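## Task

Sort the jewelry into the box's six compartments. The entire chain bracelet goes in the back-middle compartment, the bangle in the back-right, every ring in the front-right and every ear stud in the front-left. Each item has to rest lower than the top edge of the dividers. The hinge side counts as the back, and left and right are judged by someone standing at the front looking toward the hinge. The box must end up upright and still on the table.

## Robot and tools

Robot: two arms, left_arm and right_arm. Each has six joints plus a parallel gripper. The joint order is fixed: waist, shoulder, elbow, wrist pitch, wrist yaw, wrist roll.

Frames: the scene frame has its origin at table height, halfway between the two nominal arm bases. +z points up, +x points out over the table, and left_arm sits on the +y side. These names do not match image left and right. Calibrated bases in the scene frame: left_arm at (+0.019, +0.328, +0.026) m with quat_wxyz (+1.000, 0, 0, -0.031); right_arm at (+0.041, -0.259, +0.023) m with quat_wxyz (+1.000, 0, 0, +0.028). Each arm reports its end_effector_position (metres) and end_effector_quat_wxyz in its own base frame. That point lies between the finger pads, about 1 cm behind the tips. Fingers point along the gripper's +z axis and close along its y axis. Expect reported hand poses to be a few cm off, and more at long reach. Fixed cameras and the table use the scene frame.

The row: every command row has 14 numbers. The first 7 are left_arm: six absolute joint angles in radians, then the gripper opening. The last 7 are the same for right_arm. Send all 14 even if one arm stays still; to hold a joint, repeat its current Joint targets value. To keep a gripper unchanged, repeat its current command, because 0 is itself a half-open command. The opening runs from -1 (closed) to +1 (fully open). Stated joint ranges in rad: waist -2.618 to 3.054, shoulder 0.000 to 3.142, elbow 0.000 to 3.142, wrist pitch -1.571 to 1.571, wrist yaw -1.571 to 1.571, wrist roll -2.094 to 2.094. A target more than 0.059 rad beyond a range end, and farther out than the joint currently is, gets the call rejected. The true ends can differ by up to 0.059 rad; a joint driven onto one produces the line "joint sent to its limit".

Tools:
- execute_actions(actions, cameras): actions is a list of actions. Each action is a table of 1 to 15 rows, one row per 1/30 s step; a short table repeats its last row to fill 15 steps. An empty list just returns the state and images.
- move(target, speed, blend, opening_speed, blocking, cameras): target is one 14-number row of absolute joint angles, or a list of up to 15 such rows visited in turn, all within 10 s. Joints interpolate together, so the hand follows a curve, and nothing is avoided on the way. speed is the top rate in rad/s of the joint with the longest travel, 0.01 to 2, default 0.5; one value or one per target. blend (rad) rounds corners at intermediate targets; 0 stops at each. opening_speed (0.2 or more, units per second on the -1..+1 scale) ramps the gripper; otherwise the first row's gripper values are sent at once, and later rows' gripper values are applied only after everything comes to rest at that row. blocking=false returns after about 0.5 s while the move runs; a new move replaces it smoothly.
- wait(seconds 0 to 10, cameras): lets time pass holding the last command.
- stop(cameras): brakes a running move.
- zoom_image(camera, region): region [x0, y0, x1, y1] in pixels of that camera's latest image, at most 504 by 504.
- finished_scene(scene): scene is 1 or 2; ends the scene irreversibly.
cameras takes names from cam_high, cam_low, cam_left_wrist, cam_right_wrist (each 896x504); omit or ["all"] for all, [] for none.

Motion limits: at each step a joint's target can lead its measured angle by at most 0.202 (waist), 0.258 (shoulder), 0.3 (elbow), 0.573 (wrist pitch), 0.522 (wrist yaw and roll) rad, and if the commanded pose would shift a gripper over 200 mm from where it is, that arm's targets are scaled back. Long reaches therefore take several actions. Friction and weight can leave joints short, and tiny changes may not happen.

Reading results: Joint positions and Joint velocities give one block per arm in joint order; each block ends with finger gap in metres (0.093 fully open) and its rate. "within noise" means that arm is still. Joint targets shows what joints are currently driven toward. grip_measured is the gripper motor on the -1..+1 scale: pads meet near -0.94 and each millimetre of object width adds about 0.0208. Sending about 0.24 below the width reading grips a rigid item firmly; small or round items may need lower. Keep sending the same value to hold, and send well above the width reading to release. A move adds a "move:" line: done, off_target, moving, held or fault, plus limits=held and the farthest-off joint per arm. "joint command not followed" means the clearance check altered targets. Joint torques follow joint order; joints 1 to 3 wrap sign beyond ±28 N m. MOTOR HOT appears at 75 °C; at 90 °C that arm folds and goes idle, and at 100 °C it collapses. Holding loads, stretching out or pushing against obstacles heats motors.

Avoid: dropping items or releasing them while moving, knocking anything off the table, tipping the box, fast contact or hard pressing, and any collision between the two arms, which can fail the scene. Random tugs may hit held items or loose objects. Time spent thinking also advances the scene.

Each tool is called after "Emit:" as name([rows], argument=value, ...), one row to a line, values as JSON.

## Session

Emit:
execute_actions(actions=[])

Emit:
zoom_image(camera="cam_high", region=[350, 140, 610, 380])

Emit:
zoom_image(camera="cam_low", region=[400, 160, 760, 370])

Scene clock: 0.00 s.
left_arm: end_effector_position=(+0.3953, +0.0198, +0.0931) grip_measured=+1.000 end_effector_quat_wxyz=(+0.604, -0.012, +0.796, +0.041) | right_arm: end_effector_position=(+0.4032, +0.0070, +0.1318) grip_measured=+1.000 end_effector_quat_wxyz=(+0.646, +0.026, +0.762, -0.038)
Joint positions: left_arm=[0.027 1.635 0.345 1.018 -0.054 0.038 0.093] | right_arm=[0.093 1.573 0.375 1.033 0.183 0.006 0.093]
Joint velocities: within noise
Joint torques (N m): no reading
Motor temperatures (°C): left_arm=[26 35 34 35 26 27 27] | right_arm=[29 38 36 31 26 25 27]
Heat: left arm: 35 °C; right arm: 38 °C.
Joint targets: left_arm=[0.027 1.626 0.354 1.029 -0.054 0.038] | right_arm=[0.093 1.569 0.379 1.027 0.183 0.006]
Tool commands: left_gripper/opening=+1.0 right_gripper/opening=+1.0
camera_calibration:
cam_left_wrist: T_world_to_cam=[[0.0734403, -0.996536, -0.0390271, -0.00560917], [-0.62065, -0.0150378, -0.783943, 0.360684], [0.780641, 0.0817952, -0.619604, -0.171715], [0, 0, 0, 1]] pos_world=[0.358319, 0.0138796, 0.176142]
cam_right_wrist: T_world_to_cam=[[-0.0765418, -0.996654, 0.0286685, 0.0333855], [-0.575032, 0.0206358, -0.817871, 0.378773], [0.814543, -0.0790866, -0.574687, -0.175641], [0, 0, 0, 1]] pos_world=[0.363429, 0.0115667, 0.207892]

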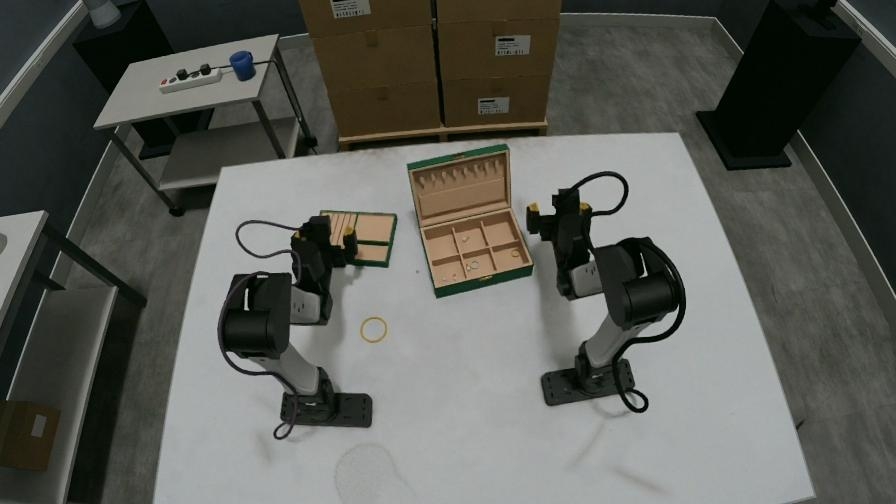

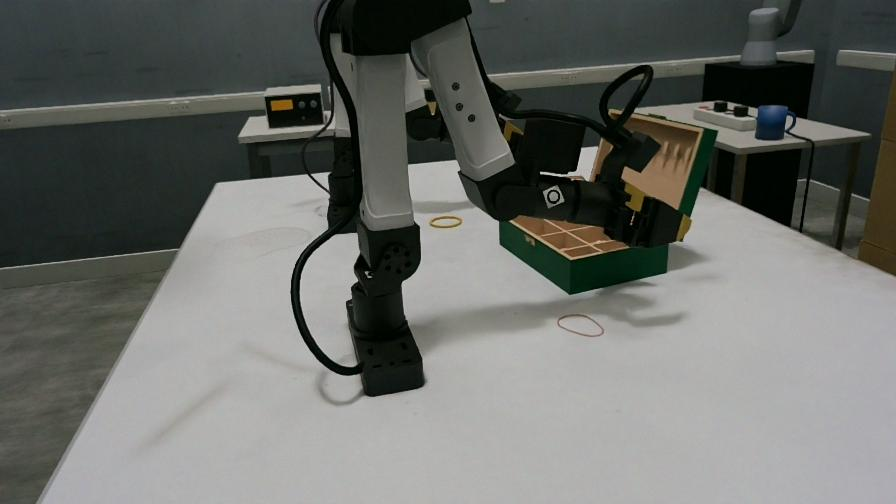

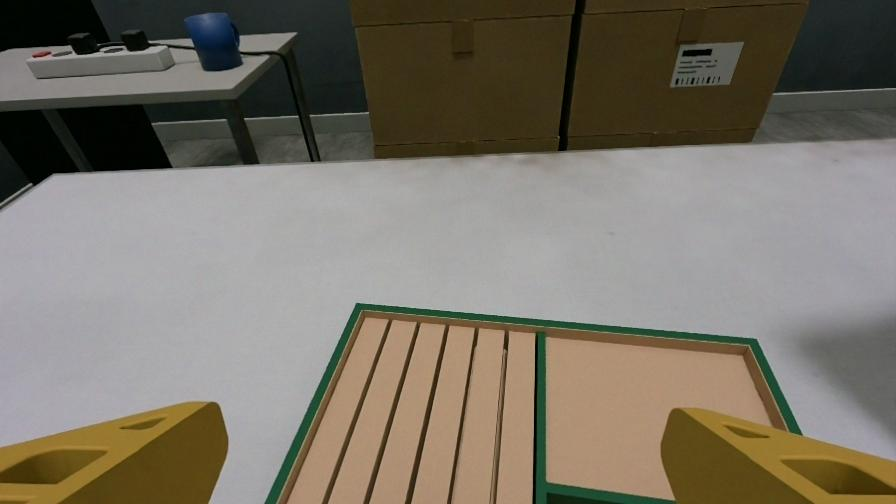

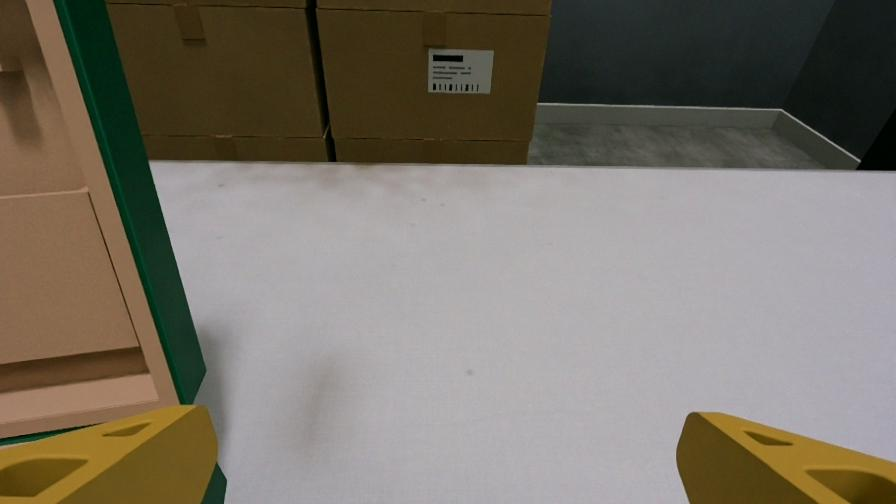

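Scaled by 1.938 from the camera's 896x504 image, which has a finer 1280x720 frame.

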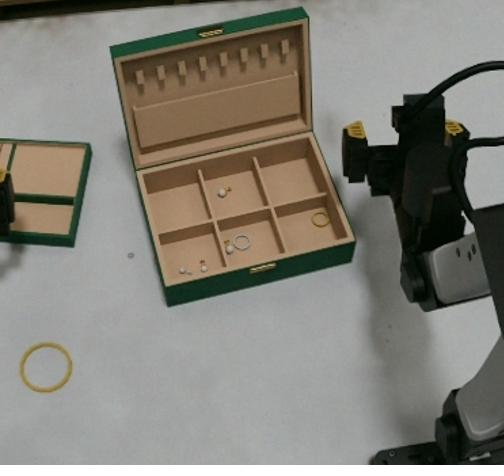

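Scaled by 1.400 from the camera's 896x504 image, which has a finer 1280x720 frame.

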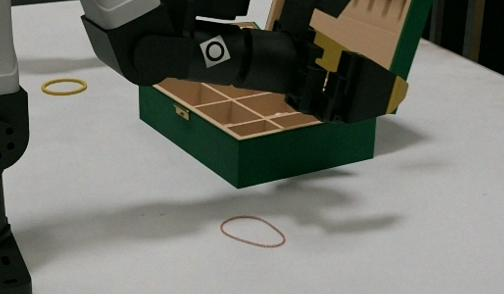

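Emit:
move([
  [0.027,1.2,0.6,0.3,-0.054,0.038,1,0.093,1.2,0.6,0.3,0.183,0.006,1],
  [1.2,1.0,1.0,-0.8,0,0,0,-0.9,1.0,1.0,-0.8,0,0,0],
], speed=0.8, blend=0.1)

Emit:
zoom_image(camera="cam_high", region=[300, 140, 560, 380])

Emit:
zoom_image(camera="cam_high", region=[400, 190, 560, 320])

Emit:
zoom_image(camera="cam_high", region=[520, 220, 720, 400])

Emit:
zoom_image(camera="cam_low", region=[400, 160, 760, 370])

Scene clock: 15.87 s.
left_arm: end_effector_position=(+0.1041, +0.2689, +0.2062) grip_measured=+0.002 end_effector_quat_wxyz=(+0.291, -0.524, +0.773, +0.207) | right_arm: end_effector_position=(+0.1825, -0.2299, +0.2146) grip_measured=+0.002 end_effector_quat_wxyz=(+0.335, +0.405, +0.835, -0.164)
Joint positions: left_arm=[1.193 1.009 0.968 -0.799 -0.015 0.007 0.045] | right_arm=[-0.895 1.008 0.979 -0.777 0.009 0.006 0.045]
Joint velocities: within noise
Joint torques (N m): left_arm=[0.42 -2.63 9.09 1.58 0.2 -0.06] | right_arm=[0.03 -3.4 9.74 1.61 -0.06 -0.01]
Motor temperatures (°C): left_arm=[26 36 36 38 26 27 27] | right_arm=[29 40 37 33 26 25 27]
Heat: left arm: 38 °C; right arm: 40 °C.
Joint targets: left_arm=[1.200 1.000 1.000 -0.800 0.000 0.000] | right_arm=[-0.900 1.000 1.000 -0.800 0.000 0.000]
move: done
camera_calibration:
cam_left_wrist: T_world_to_cam=[[0.934612, -0.355577, -0.00809124, 0.0000062329], [-0.338482, -0.882231, -0.327259, 0.381999], [0.109228, 0.308599, -0.9449, 0.181284], [0, 0, 0, 1]] pos_world=[0.109493, 0.281069, 0.296308]
cam_right_wrist: T_world_to_cam=[[-0.7791, -0.626899, -0.000766377, -0.00242592], [-0.595943, 0.741006, -0.309455, 0.384811], [0.194565, -0.24064, -0.950914, 0.189668], [0, 0, 0, 1]] pos_world=[0.190533, -0.241027, 0.299438]

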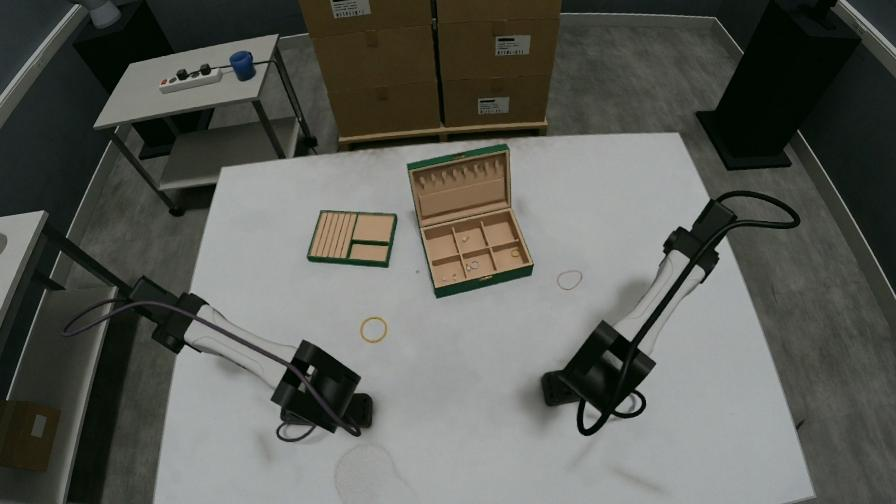

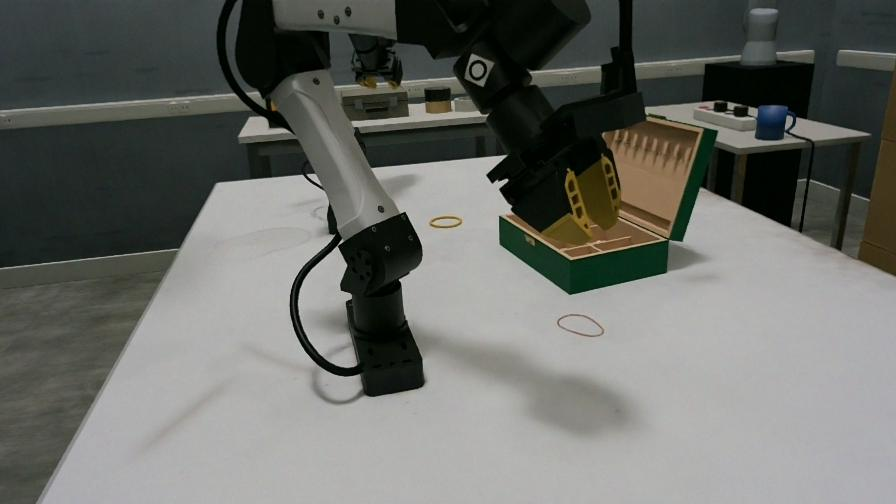

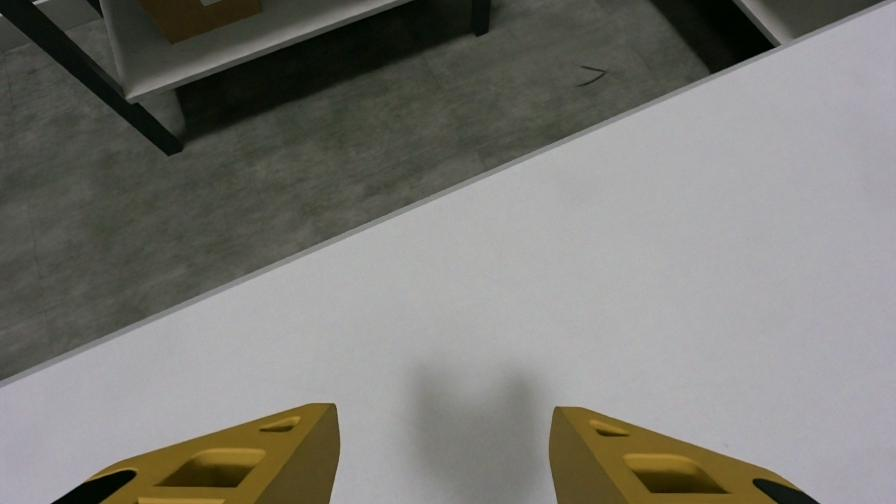

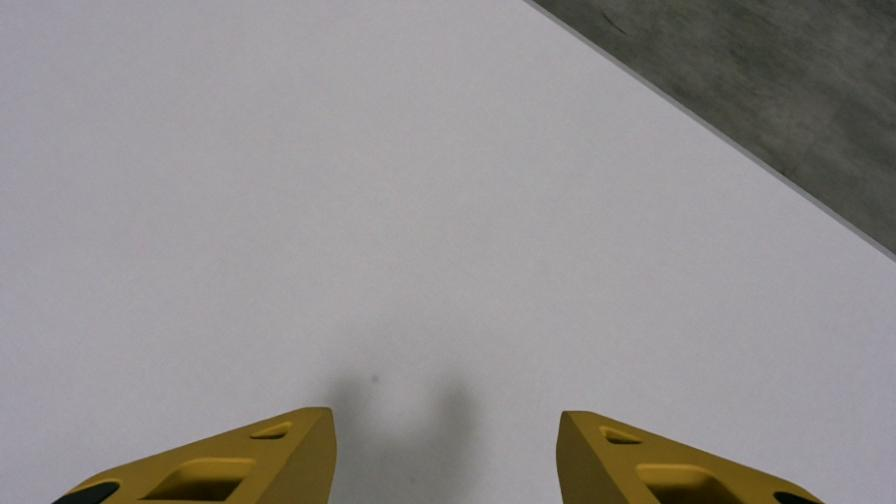

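Scaled by 1.938 from the camera's 896x504 image, which has a finer 1280x720 frame.

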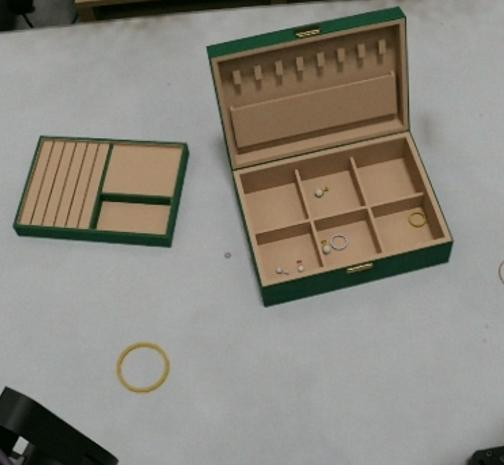

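Scaled by 3.150 from the camera's 896x504 image, which has a finer 1280x720 frame.

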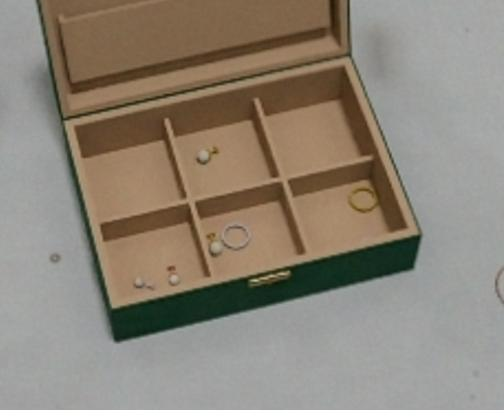

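Scaled by 2.520 from the camera's 896x504 image, which has a finer 1280x720 frame.

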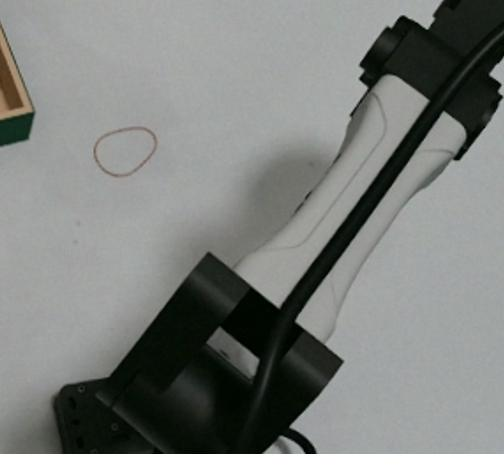

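Scaled by 1.400 from the camera's 896x504 image, which has a finer 1280x720 frame.

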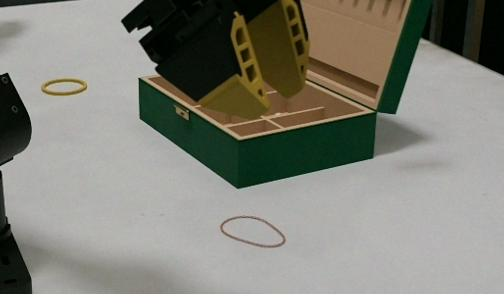

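Emit:
move([
  [1.2,1.0,1.0,-0.8,0,0,0,0.1,1.1,1.25,-1.0,0,0,-0.3],
  [1.2,1.0,1.0,-0.8,0,0,0,0.54,1.608,1.305,-0.738,0,0,-0.3],
], speed=0.8, blend=0.1)

Emit:
zoom_image(camera="cam_right_wrist", region=[200, 100, 700, 500])

Scene clock: 49.00 s.
left_arm: end_effector_position=(+0.1040, +0.2686, +0.2060) grip_measured=+0.002 end_effector_quat_wxyz=(+0.290, -0.524, +0.773, +0.207) | right_arm: end_effector_position=(+0.3392, +0.2035, +0.1439) grip_measured=-0.298 end_effector_quat_wxyz=(+0.237, -0.256, +0.935, +0.066)
Joint positions: left_arm=[1.193 1.009 0.968 -0.801 -0.015 0.007 0.045] | right_arm=[0.541 1.604 1.283 -0.754 0.001 0.006 0.031]
Joint velocities: within noise
Joint torques (N m): left_arm=[0.42 -2.63 9.09 1.59 0.2 -0.05] | right_arm=[0.42 -7.8 9.52 1.58 0.01 -0.01]
Motor temperatures (°C): left_arm=[26 35 41 39 26 27 27] | right_arm=[29 39 43 34 26 25 27]
Heat: left arm: 41 °C; right arm: 43 °C.
Joint targets: left_arm=[1.200 1.000 1.000 -0.800 0.000 0.000] | right_arm=[0.540 1.608 1.305 -0.738 0.000 0.000]
move: done
camera_calibration:
cam_left_wrist: T_world_to_cam=[[0.934607, -0.355589, -0.00811343, 0.0000163766], [-0.338666, -0.882694, -0.325817, 0.381504], [0.108695, 0.307259, -0.945398, 0.181659], [0, 0, 0, 1]] pos_world=[0.109442, 0.280941, 0.296041]
cam_right_wrist: T_world_to_cam=[[0.518953, -0.854767, -0.00780756, -0.00165705], [-0.854059, -0.518098, -0.0464447, 0.441061], [0.0356543, 0.0307707, -0.99889, 0.201804], [0, 0, 0, 1]] pos_world=[0.370357, 0.220887, 0.222052]

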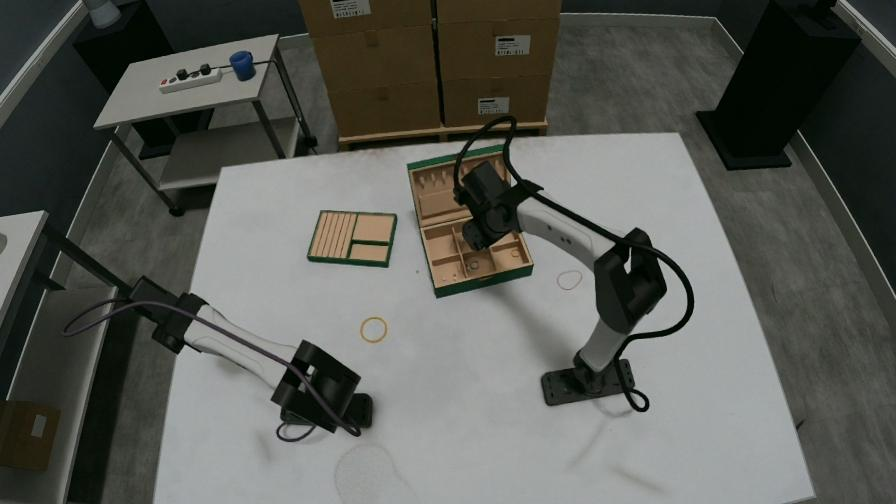

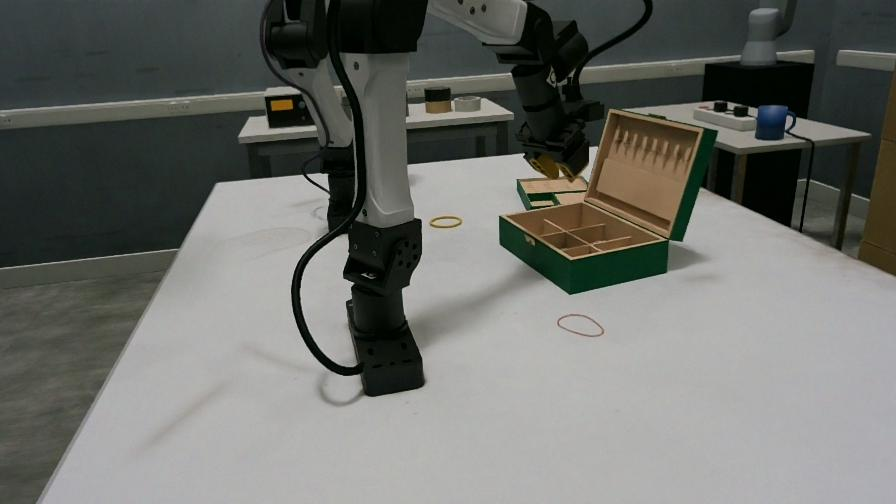

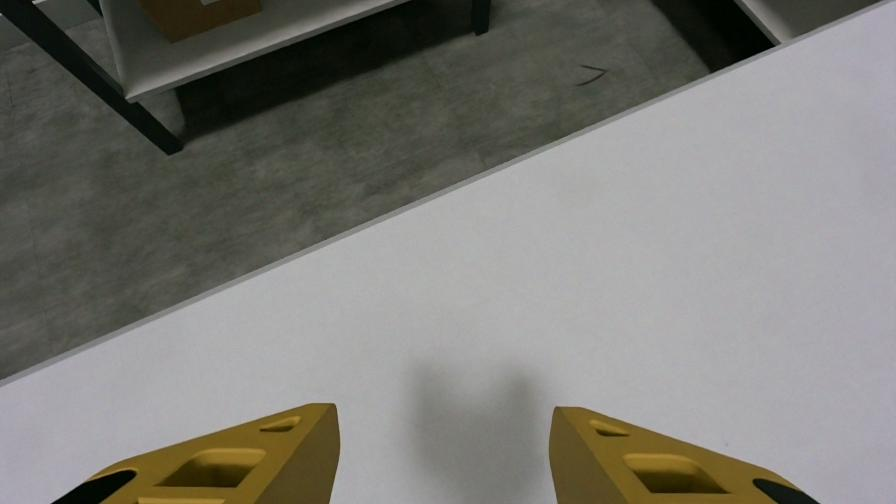

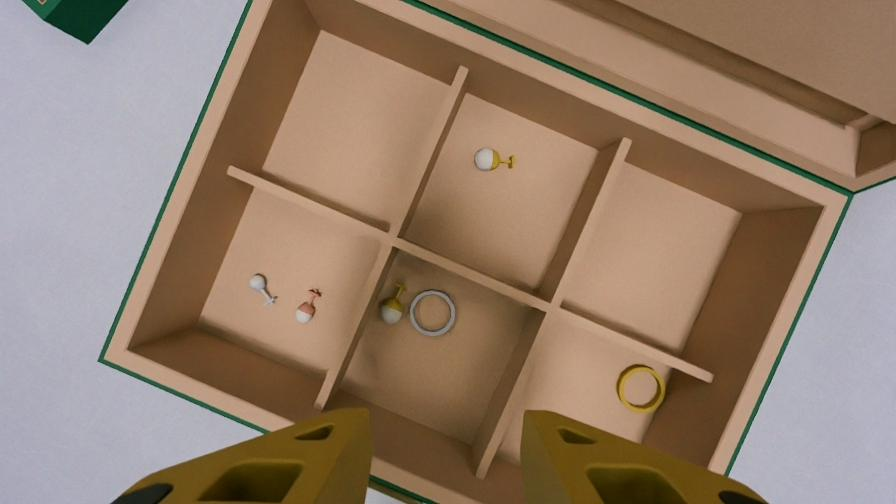

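Scaled by 1.008 from the camera's 896x504 image, which has a finer 1280x720 frame.

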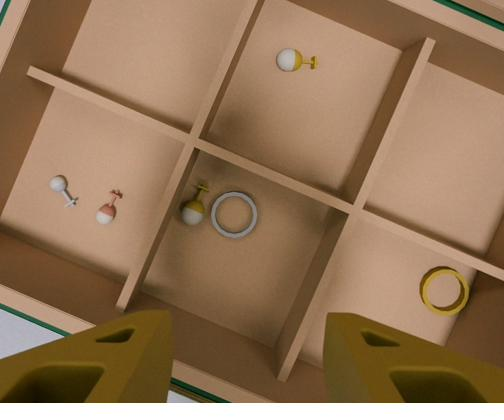

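Emit:
zoom_image(camera="cam_right_wrist", region=[80, 120, 420, 430])

Emit:
zoom_image(camera="cam_right_wrist", region=[420, 100, 880, 500])

Emit:
zoom_image(camera="cam_low", region=[490, 100, 730, 300])

Scaled by 1.482 from the camera's 896x504 image, which has a finer 1280x720 frame.

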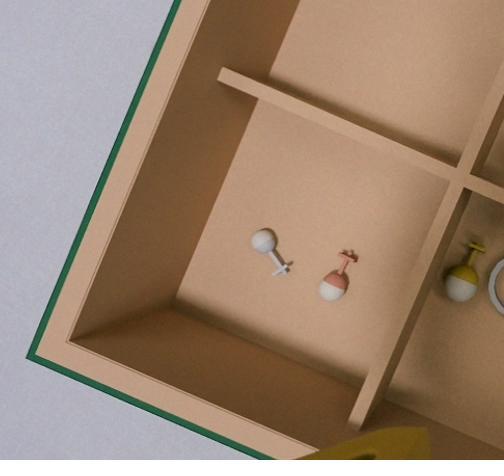

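Scaled by 1.096 from the camera's 896x504 image, which has a finer 1280x720 frame.

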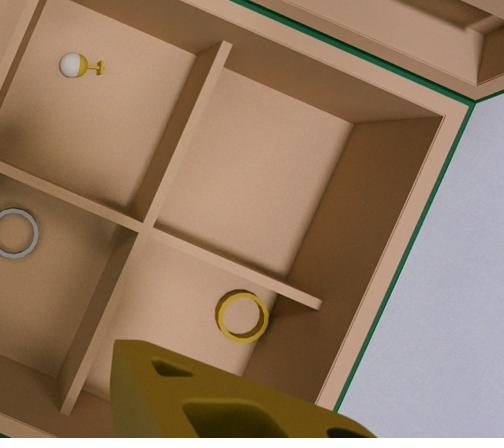

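Scaled by 2.100 from the camera's 896x504 image, which has a finer 1280x720 frame.

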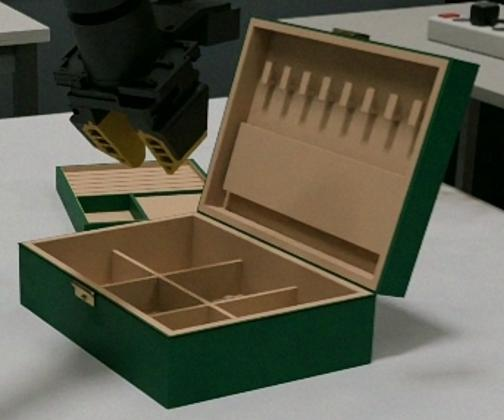

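Emit:
move([
  [1.2,1.0,1.0,-0.8,0,0,0,0.54,1.45,1.35,-0.95,0,0,-1],
  [1.2,1.0,1.0,-0.8,0,0,0,-0.4,1.3,0.95,-1.22,0,1.1,-1],
], speed=0.8, blend=0.1, cameras=["cam_low","cam_right_wrist"])

Emit:
zoom_image(camera="cam_low", region=[440, 180, 640, 360])

Scene clock: 233.80 s.
left_arm: end_effector_position=(+0.1040, +0.2686, +0.2059) grip_measured=+0.002 end_effector_quat_wxyz=(+0.290, -0.524, +0.773, +0.207) | right_arm: end_effector_position=(+0.1912, -0.0796, +0.0972) grip_measured=-0.973 end_effector_quat_wxyz=(+0.006, +0.675, +0.738, +0.002)
Joint positions: left_arm=[1.193 1.009 0.968 -0.801 -0.015 0.007 0.045] | right_arm=[-0.395 1.316 0.959 -1.201 0 1.087 0]
Joint velocities: within noise
Joint torques (N m): left_arm=[0.43 -2.63 9.07 1.59 0.21 -0.05] | right_arm=[0.05 -5.81 5.59 0.14 0.08 0.19]
Motor temperatures (°C): left_arm=[26 34 47 41 26 27 27] | right_arm=[29 46 46 36 26 25 27]
Heat: left arm: 47 °C; right arm: 46 °C.
Joint targets: left_arm=[1.200 1.000 1.000 -0.800 0.000 0.000] | right_arm=[-0.400 1.300 0.950 -1.220 0.000 1.100]
move: done
camera_calibration:
cam_right_wrist: T_world_to_cam=[[-0.995219, -0.0952181, -0.0217597, 0.184119], [-0.095312, 0.898071, 0.429399, 0.0872815], [-0.0213447, 0.42942, -0.902853, 0.202476], [0, 0, 0, 1]] pos_world=[0.19588, -0.147801, 0.149334]
Images, in order (width x height): cam_low 896x504, cam_right_wrist 896x504.

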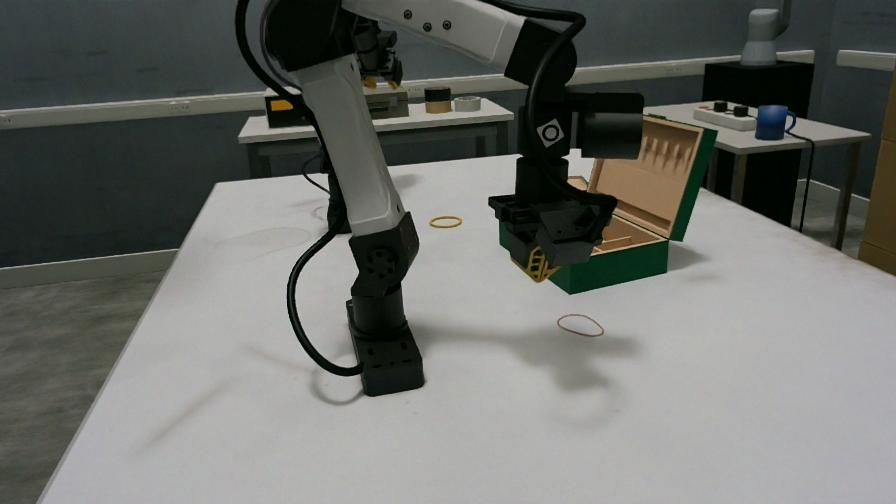

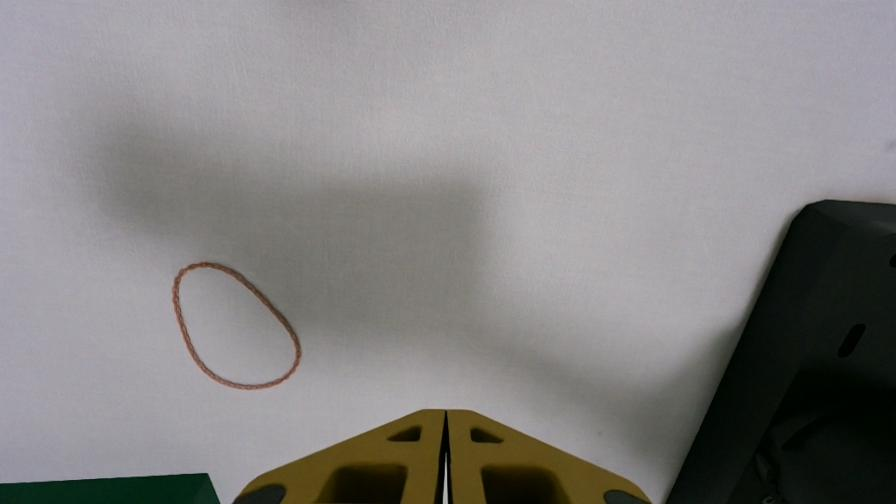

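Scaled by 2.520 from the camera's 896x504 image, which has a finer 1280x720 frame.

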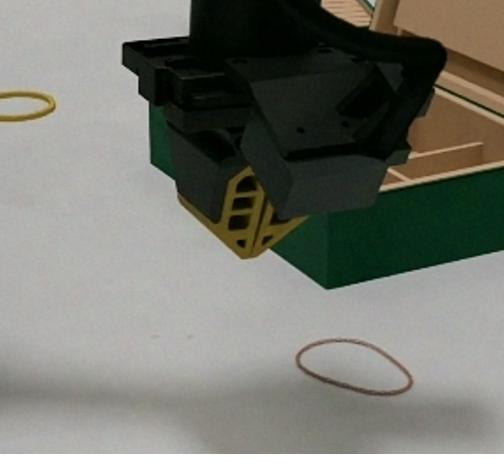

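Emit:
move(target=[1.2,1.0,1.0,-0.8,0,0,0,-0.4,1.3,0.95,-1.22,0,-2.0,-1], speed=1.2, cameras=["cam_low"])

Emit:
zoom_image(camera="cam_low", region=[470, 160, 620, 310])

Emit:
move(target=[1.2,1.0,1.0,-0.8,0,0,0,-0.4,1.3,0.95,-1.22,0,-2.0,-0.3], speed=1.2, cameras=["cam_low"])

Emit:
zoom_image(camera="cam_low", region=[470, 160, 620, 310])

Scene clock: 254.30 s.
left_arm: end_effector_position=(+0.1040, +0.2686, +0.2059) grip_measured=+0.002 end_effector_quat_wxyz=(+0.290, -0.524, +0.773, +0.207) | right_arm: end_effector_position=(+0.1906, -0.0794, +0.0972) grip_measured=-0.973 end_effector_quat_wxyz=(-0.002, +0.715, -0.699, +0.005)
Joint positions: left_arm=[1.193 1.009 0.968 -0.801 -0.015 0.007 0.045] | right_arm=[-0.395 1.316 0.959 -1.204 0 -1.987 0]
Joint velocities: within noise
Joint torques (N m): left_arm=[0.43 -2.65 9.09 1.59 0.2 -0.05] | right_arm=[0.05 -5.74 5.53 0.11 -0.04 -0.1]
Motor temperatures (°C): left_arm=[26 34 47 41 26 27 27] | right_arm=[29 43 45 33 26 25 27]
Heat: left arm: 47 °C; right arm: 45 °C.
Joint targets: left_arm=[1.200 1.000 1.000 -0.800 0.000 0.000] | right_arm=[-0.400 1.300 0.950 -1.220 0.000 -2.000]
move: done
Images, in order (width x height): cam_low 896x504.

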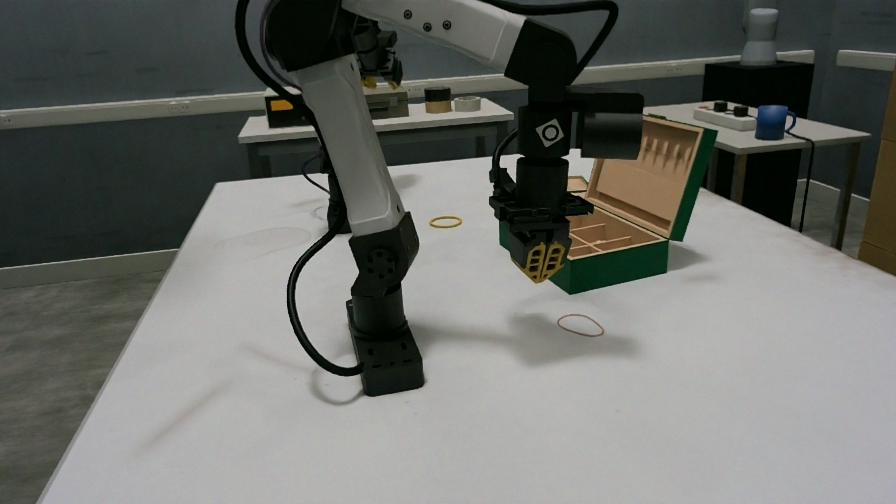

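Scaled by 3.360 from the camera's 896x504 image, which has a finer 1280x720 frame.

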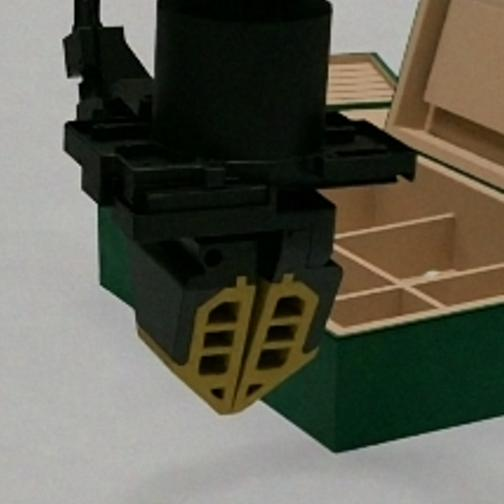

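Scene clock: 254.80 s.
left_arm: end_effector_position=(+0.1040, +0.2686, +0.2059) grip_measured=+0.002 end_effector_quat_wxyz=(+0.290, -0.524, +0.773, +0.207) | right_arm: end_effector_position=(+0.1906, -0.0794, +0.0972) grip_measured=-0.302 end_effector_quat_wxyz=(-0.002, +0.715, -0.699, +0.005)
Joint positions: left_arm=[1.193 1.009 0.968 -0.801 -0.015 0.007 0.045] | right_arm=[-0.395 1.316 0.959 -1.204 0 -1.988 0.031]
Joint velocities: within noise
Joint torques (N m): left_arm=[0.42 -2.63 9.09 1.59 0.2 -0.06] | right_arm=[0.06 -5.72 5.55 0.11 -0.04 -0.08]
Motor temperatures (°C): left_arm=[26 34 47 41 26 27 27] | right_arm=[29 43 45 33 26 25 27]
Heat: left arm: 47 °C; right arm: 45 °C.
Joint targets: left_arm=[1.200 1.000 1.000 -0.800 0.000 0.000] | right_arm=[-0.400 1.300 0.950 -1.220 0.000 -2.000]
move: done
Images, in order (width x height): cam_low 896x504.

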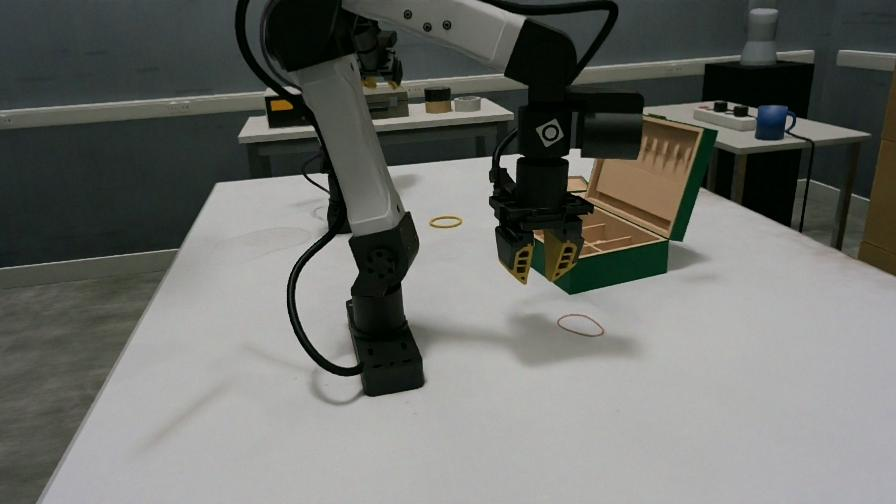

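Scaled by 3.360 from the camera's 896x504 image, which has a finer 1280x720 frame.

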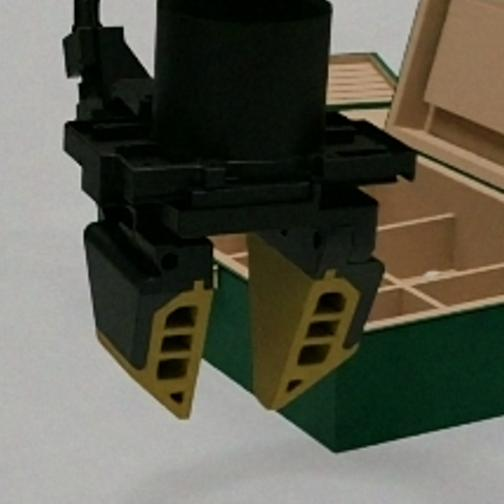

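Emit:
move([
  [1.2,1.0,1.0,-0.8,0,0,0,0.2,1.4,1.3,-1.0,0,0,-0.75],
  [1.2,1.0,1.0,-0.8,0,0,0,0.607,1.757,1.395,-0.795,0.184,0.410,-0.75],
], speed=0.8, blend=0.1, cameras=["cam_right_wrist","cam_low"])

Scene clock: 366.57 s.
left_arm: end_effector_position=(+0.1040, +0.2685, +0.2059) grip_measured=+0.002 end_effector_quat_wxyz=(+0.290, -0.524, +0.774, +0.207) | right_arm: end_effector_position=(+0.3499, +0.2094, +0.1169) grip_measured=-0.748 end_effector_quat_wxyz=(+0.208, -0.088, +0.974, +0.017)
Joint positions: left_arm=[1.193 1.009 0.968 -0.801 -0.015 0.007 0.045] | right_arm=[0.611 1.749 1.373 -0.811 0.176 0.397 0.009]
Joint velocities: within noise
Joint torques (N m): left_arm=[0.43 -2.63 9.09 1.59 0.21 -0.05] | right_arm=[0.12 -8.69 9.22 1.32 0.27 0.17]
Motor temperatures (°C): left_arm=[26 34 48 42 26 27 27] | right_arm=[29 41 42 31 26 25 27]
Heat: left arm: 48 °C; right arm: 42 °C.
Joint targets: left_arm=[1.200 1.000 1.000 -0.800 0.000 0.000] | right_arm=[0.607 1.757 1.395 -0.795 0.184 0.410]
move: done
camera_calibration:
cam_right_wrist: T_world_to_cam=[[0.188276, -0.982113, -0.00246921, 0.139352], [-0.981689, -0.188268, 0.0290188, 0.418784], [-0.0289646, -0.00303956, -0.999576, 0.20408], [0, 0, 0, 1]] pos_world=[0.39079, 0.216324, 0.192185]
Images, in order (width x height): cam_low 896x504, cam_right_wrist 896x504.

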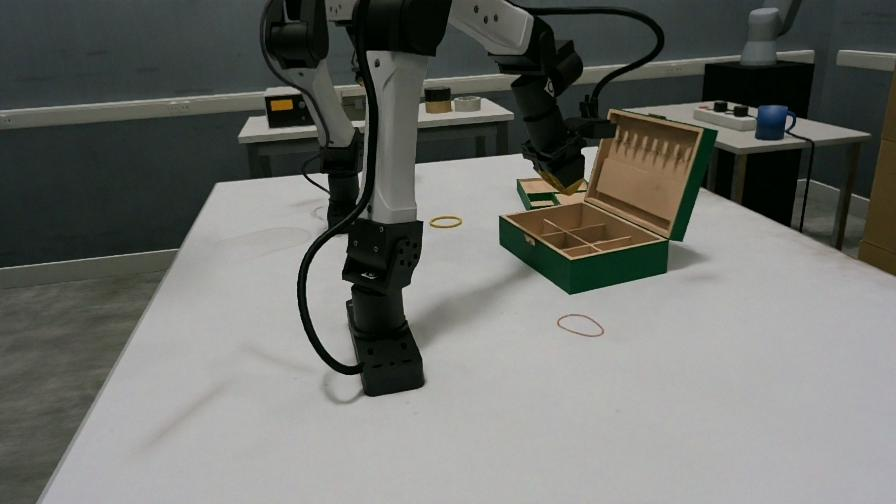

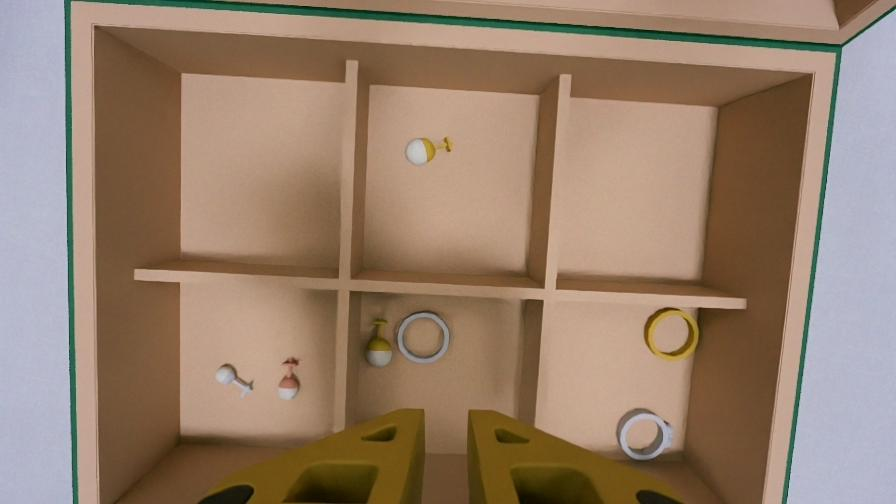

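Emit:
move(target=[1.2,1.0,1.0,-0.8,0,0,0,0.598,1.873,1.142,-0.440,0.190,0.415,-0.75], speed=0.4, cameras=["cam_right_wrist","cam_low"])

Scene clock: 396.13 s.
left_arm: end_effector_position=(+0.1040, +0.2685, +0.2059) grip_measured=+0.002 end_effector_quat_wxyz=(+0.290, -0.524, +0.774, +0.207) | right_arm: end_effector_position=(+0.3582, +0.2104, +0.0319) grip_measured=-0.748 end_effector_quat_wxyz=(+0.218, -0.080, +0.972, +0.019)
Joint positions: left_arm=[1.193 1.009 0.968 -0.801 -0.015 0.007 0.045] | right_arm=[0.605 1.86 1.149 -0.456 0.182 0.403 0.009]
Joint velocities: within noise
Joint torques (N m): left_arm=[0.43 -2.62 9.09 1.59 0.2 -0.05] | right_arm=[-0.09 -8.66 5.9 1.35 0.25 0.18]
Motor temperatures (°C): left_arm=[26 34 49 43 26 27 27] | right_arm=[29 44 43 32 26 25 27]
Heat: left arm: 49 °C; right arm: 44 °C.
Joint targets: left_arm=[1.200 1.000 1.000 -0.800 0.000 0.000] | right_arm=[0.598 1.873 1.142 -0.440 0.190 0.415]
move: done
camera_calibration:
cam_right_wrist: T_world_to_cam=[[0.174058, -0.984706, -0.00760144, 0.144404], [-0.984688, -0.17412, 0.00845099, 0.428362], [-0.00964531, 0.00601409, -0.999935, 0.110534], [0, 0, 0, 1]] pos_world=[0.397734, 0.216117, 0.108004]
Images, in order (width x height): cam_low 896x504, cam_right_wrist 896x504.

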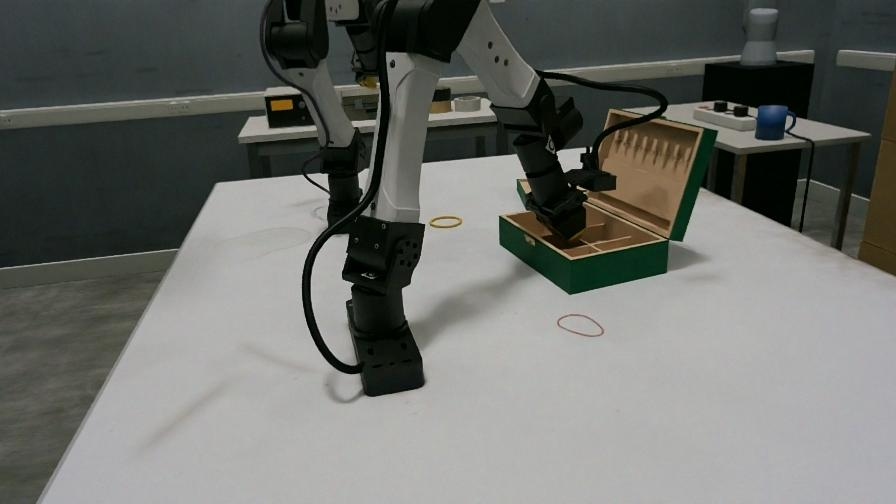

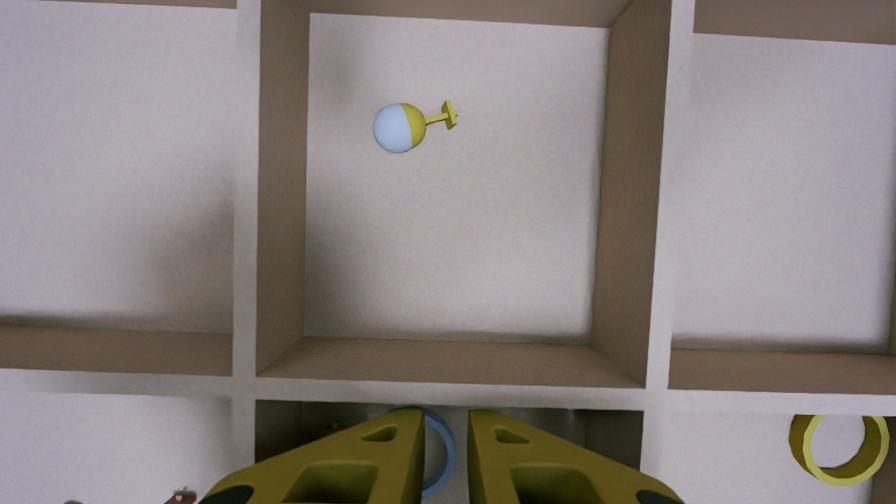

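Emit:
move(target=[1.2,1.0,1.0,-0.8,0,0,0,0.598,1.903,1.111,-0.375,0.190,0.415,-0.75], speed=0.15, cameras=["cam_right_wrist"])

Scene clock: 403.40 s.
left_arm: end_effector_position=(+0.1040, +0.2685, +0.2059) grip_measured=+0.002 end_effector_quat_wxyz=(+0.290, -0.524, +0.774, +0.207) | right_arm: end_effector_position=(+0.3597, +0.2114, +0.0182) grip_measured=-0.748 end_effector_quat_wxyz=(+0.222, -0.079, +0.972, +0.020)
Joint positions: left_arm=[1.193 1.009 0.968 -0.801 -0.015 0.007 0.045] | right_arm=[0.605 1.886 1.12 -0.392 0.182 0.403 0.009]
Joint velocities: within noise
Joint torques (N m): left_arm=[0.42 -2.63 9.07 1.59 0.2 -0.05] | right_arm=[-0.08 -8.44 5.57 1.39 0.24 0.17]
Motor temperatures (°C): left_arm=[26 33 49 43 26 27 27] | right_arm=[29 44 43 32 26 25 27]
Heat: left arm: 49 °C; right arm: 44 °C.
Joint targets: left_arm=[1.200 1.000 1.000 -0.800 0.000 0.000] | right_arm=[0.598 1.903 1.111 -0.375 0.190 0.415]
move: done
camera_calibration:
cam_right_wrist: T_world_to_cam=[[0.173632, -0.984752, -0.0107859, 0.145202], [-0.984806, -0.173653, 0.00102214, 0.430195], [-0.00287955, 0.0104445, -0.999941, 0.0935088], [0, 0, 0, 1]] pos_world=[0.398717, 0.216716, 0.0946297]
Images, in order (width x height): cam_right_wrist 896x504.

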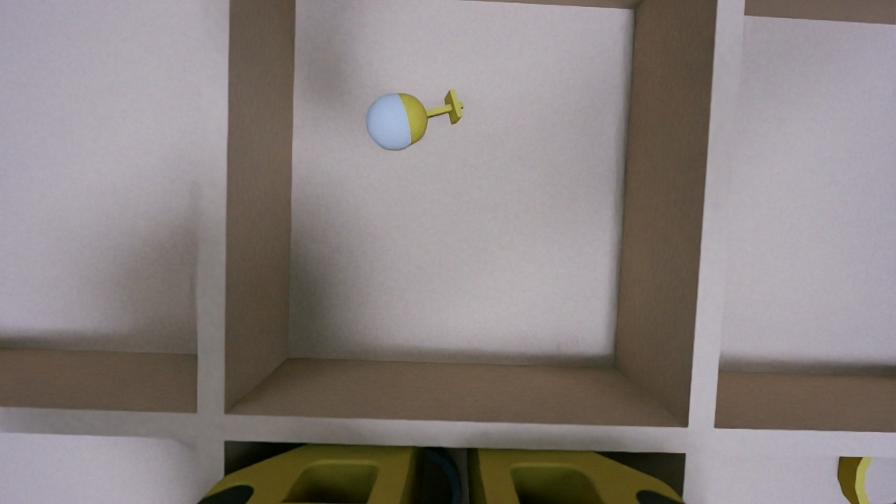

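Emit:
move(target=[1.2,1.0,1.0,-0.8,0,0,0,0.598,1.914,1.095,-0.348,0.190,0.415,-0.75], speed=0.12, cameras=["cam_right_wrist"])

Scene clock: 411.40 s.
left_arm: end_effector_position=(+0.1040, +0.2685, +0.2059) grip_measured=+0.002 end_effector_quat_wxyz=(+0.290, -0.524, +0.774, +0.207) | right_arm: end_effector_position=(+0.3599, +0.2113, +0.0147) grip_measured=-0.748 end_effector_quat_wxyz=(+0.224, -0.078, +0.971, +0.021)
Joint positions: left_arm=[1.193 1.009 0.968 -0.801 -0.015 0.007 0.045] | right_arm=[0.605 1.891 1.109 -0.371 0.184 0.406 0.009]
Joint velocities: within noise
Joint torques (N m): left_arm=[0.43 -2.65 9.09 1.59 0.21 -0.05] | right_arm=[-0.09 -7.88 5.07 1.47 0.22 0.17]
Motor temperatures (°C): left_arm=[26 33 49 43 26 27 27] | right_arm=[29 45 43 33 26 25 27]
Heat: left arm: 49 °C; right arm: 45 °C.
Joint targets: left_arm=[1.200 1.000 1.000 -0.800 0.000 0.000] | right_arm=[0.598 1.914 1.095 -0.348 0.190 0.415]
move: done
camera_calibration:
cam_right_wrist: T_world_to_cam=[[0.171198, -0.985154, -0.0127454, 0.146035], [-0.985236, -0.171166, -0.0035736, 0.43009], [0.00133896, 0.013169, -0.999912, 0.0879196], [0, 0, 0, 1]] pos_world=[0.398621, 0.216325, 0.0913101]
Images, in order (width x height): cam_right_wrist 896x504.

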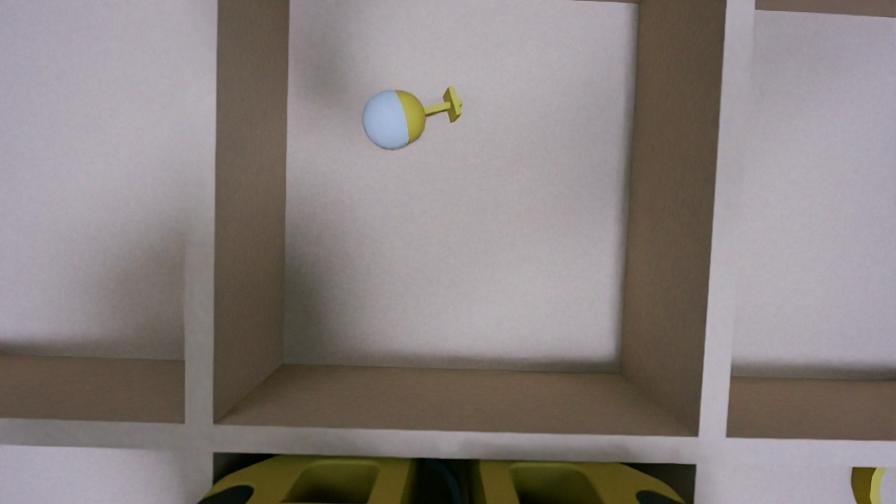

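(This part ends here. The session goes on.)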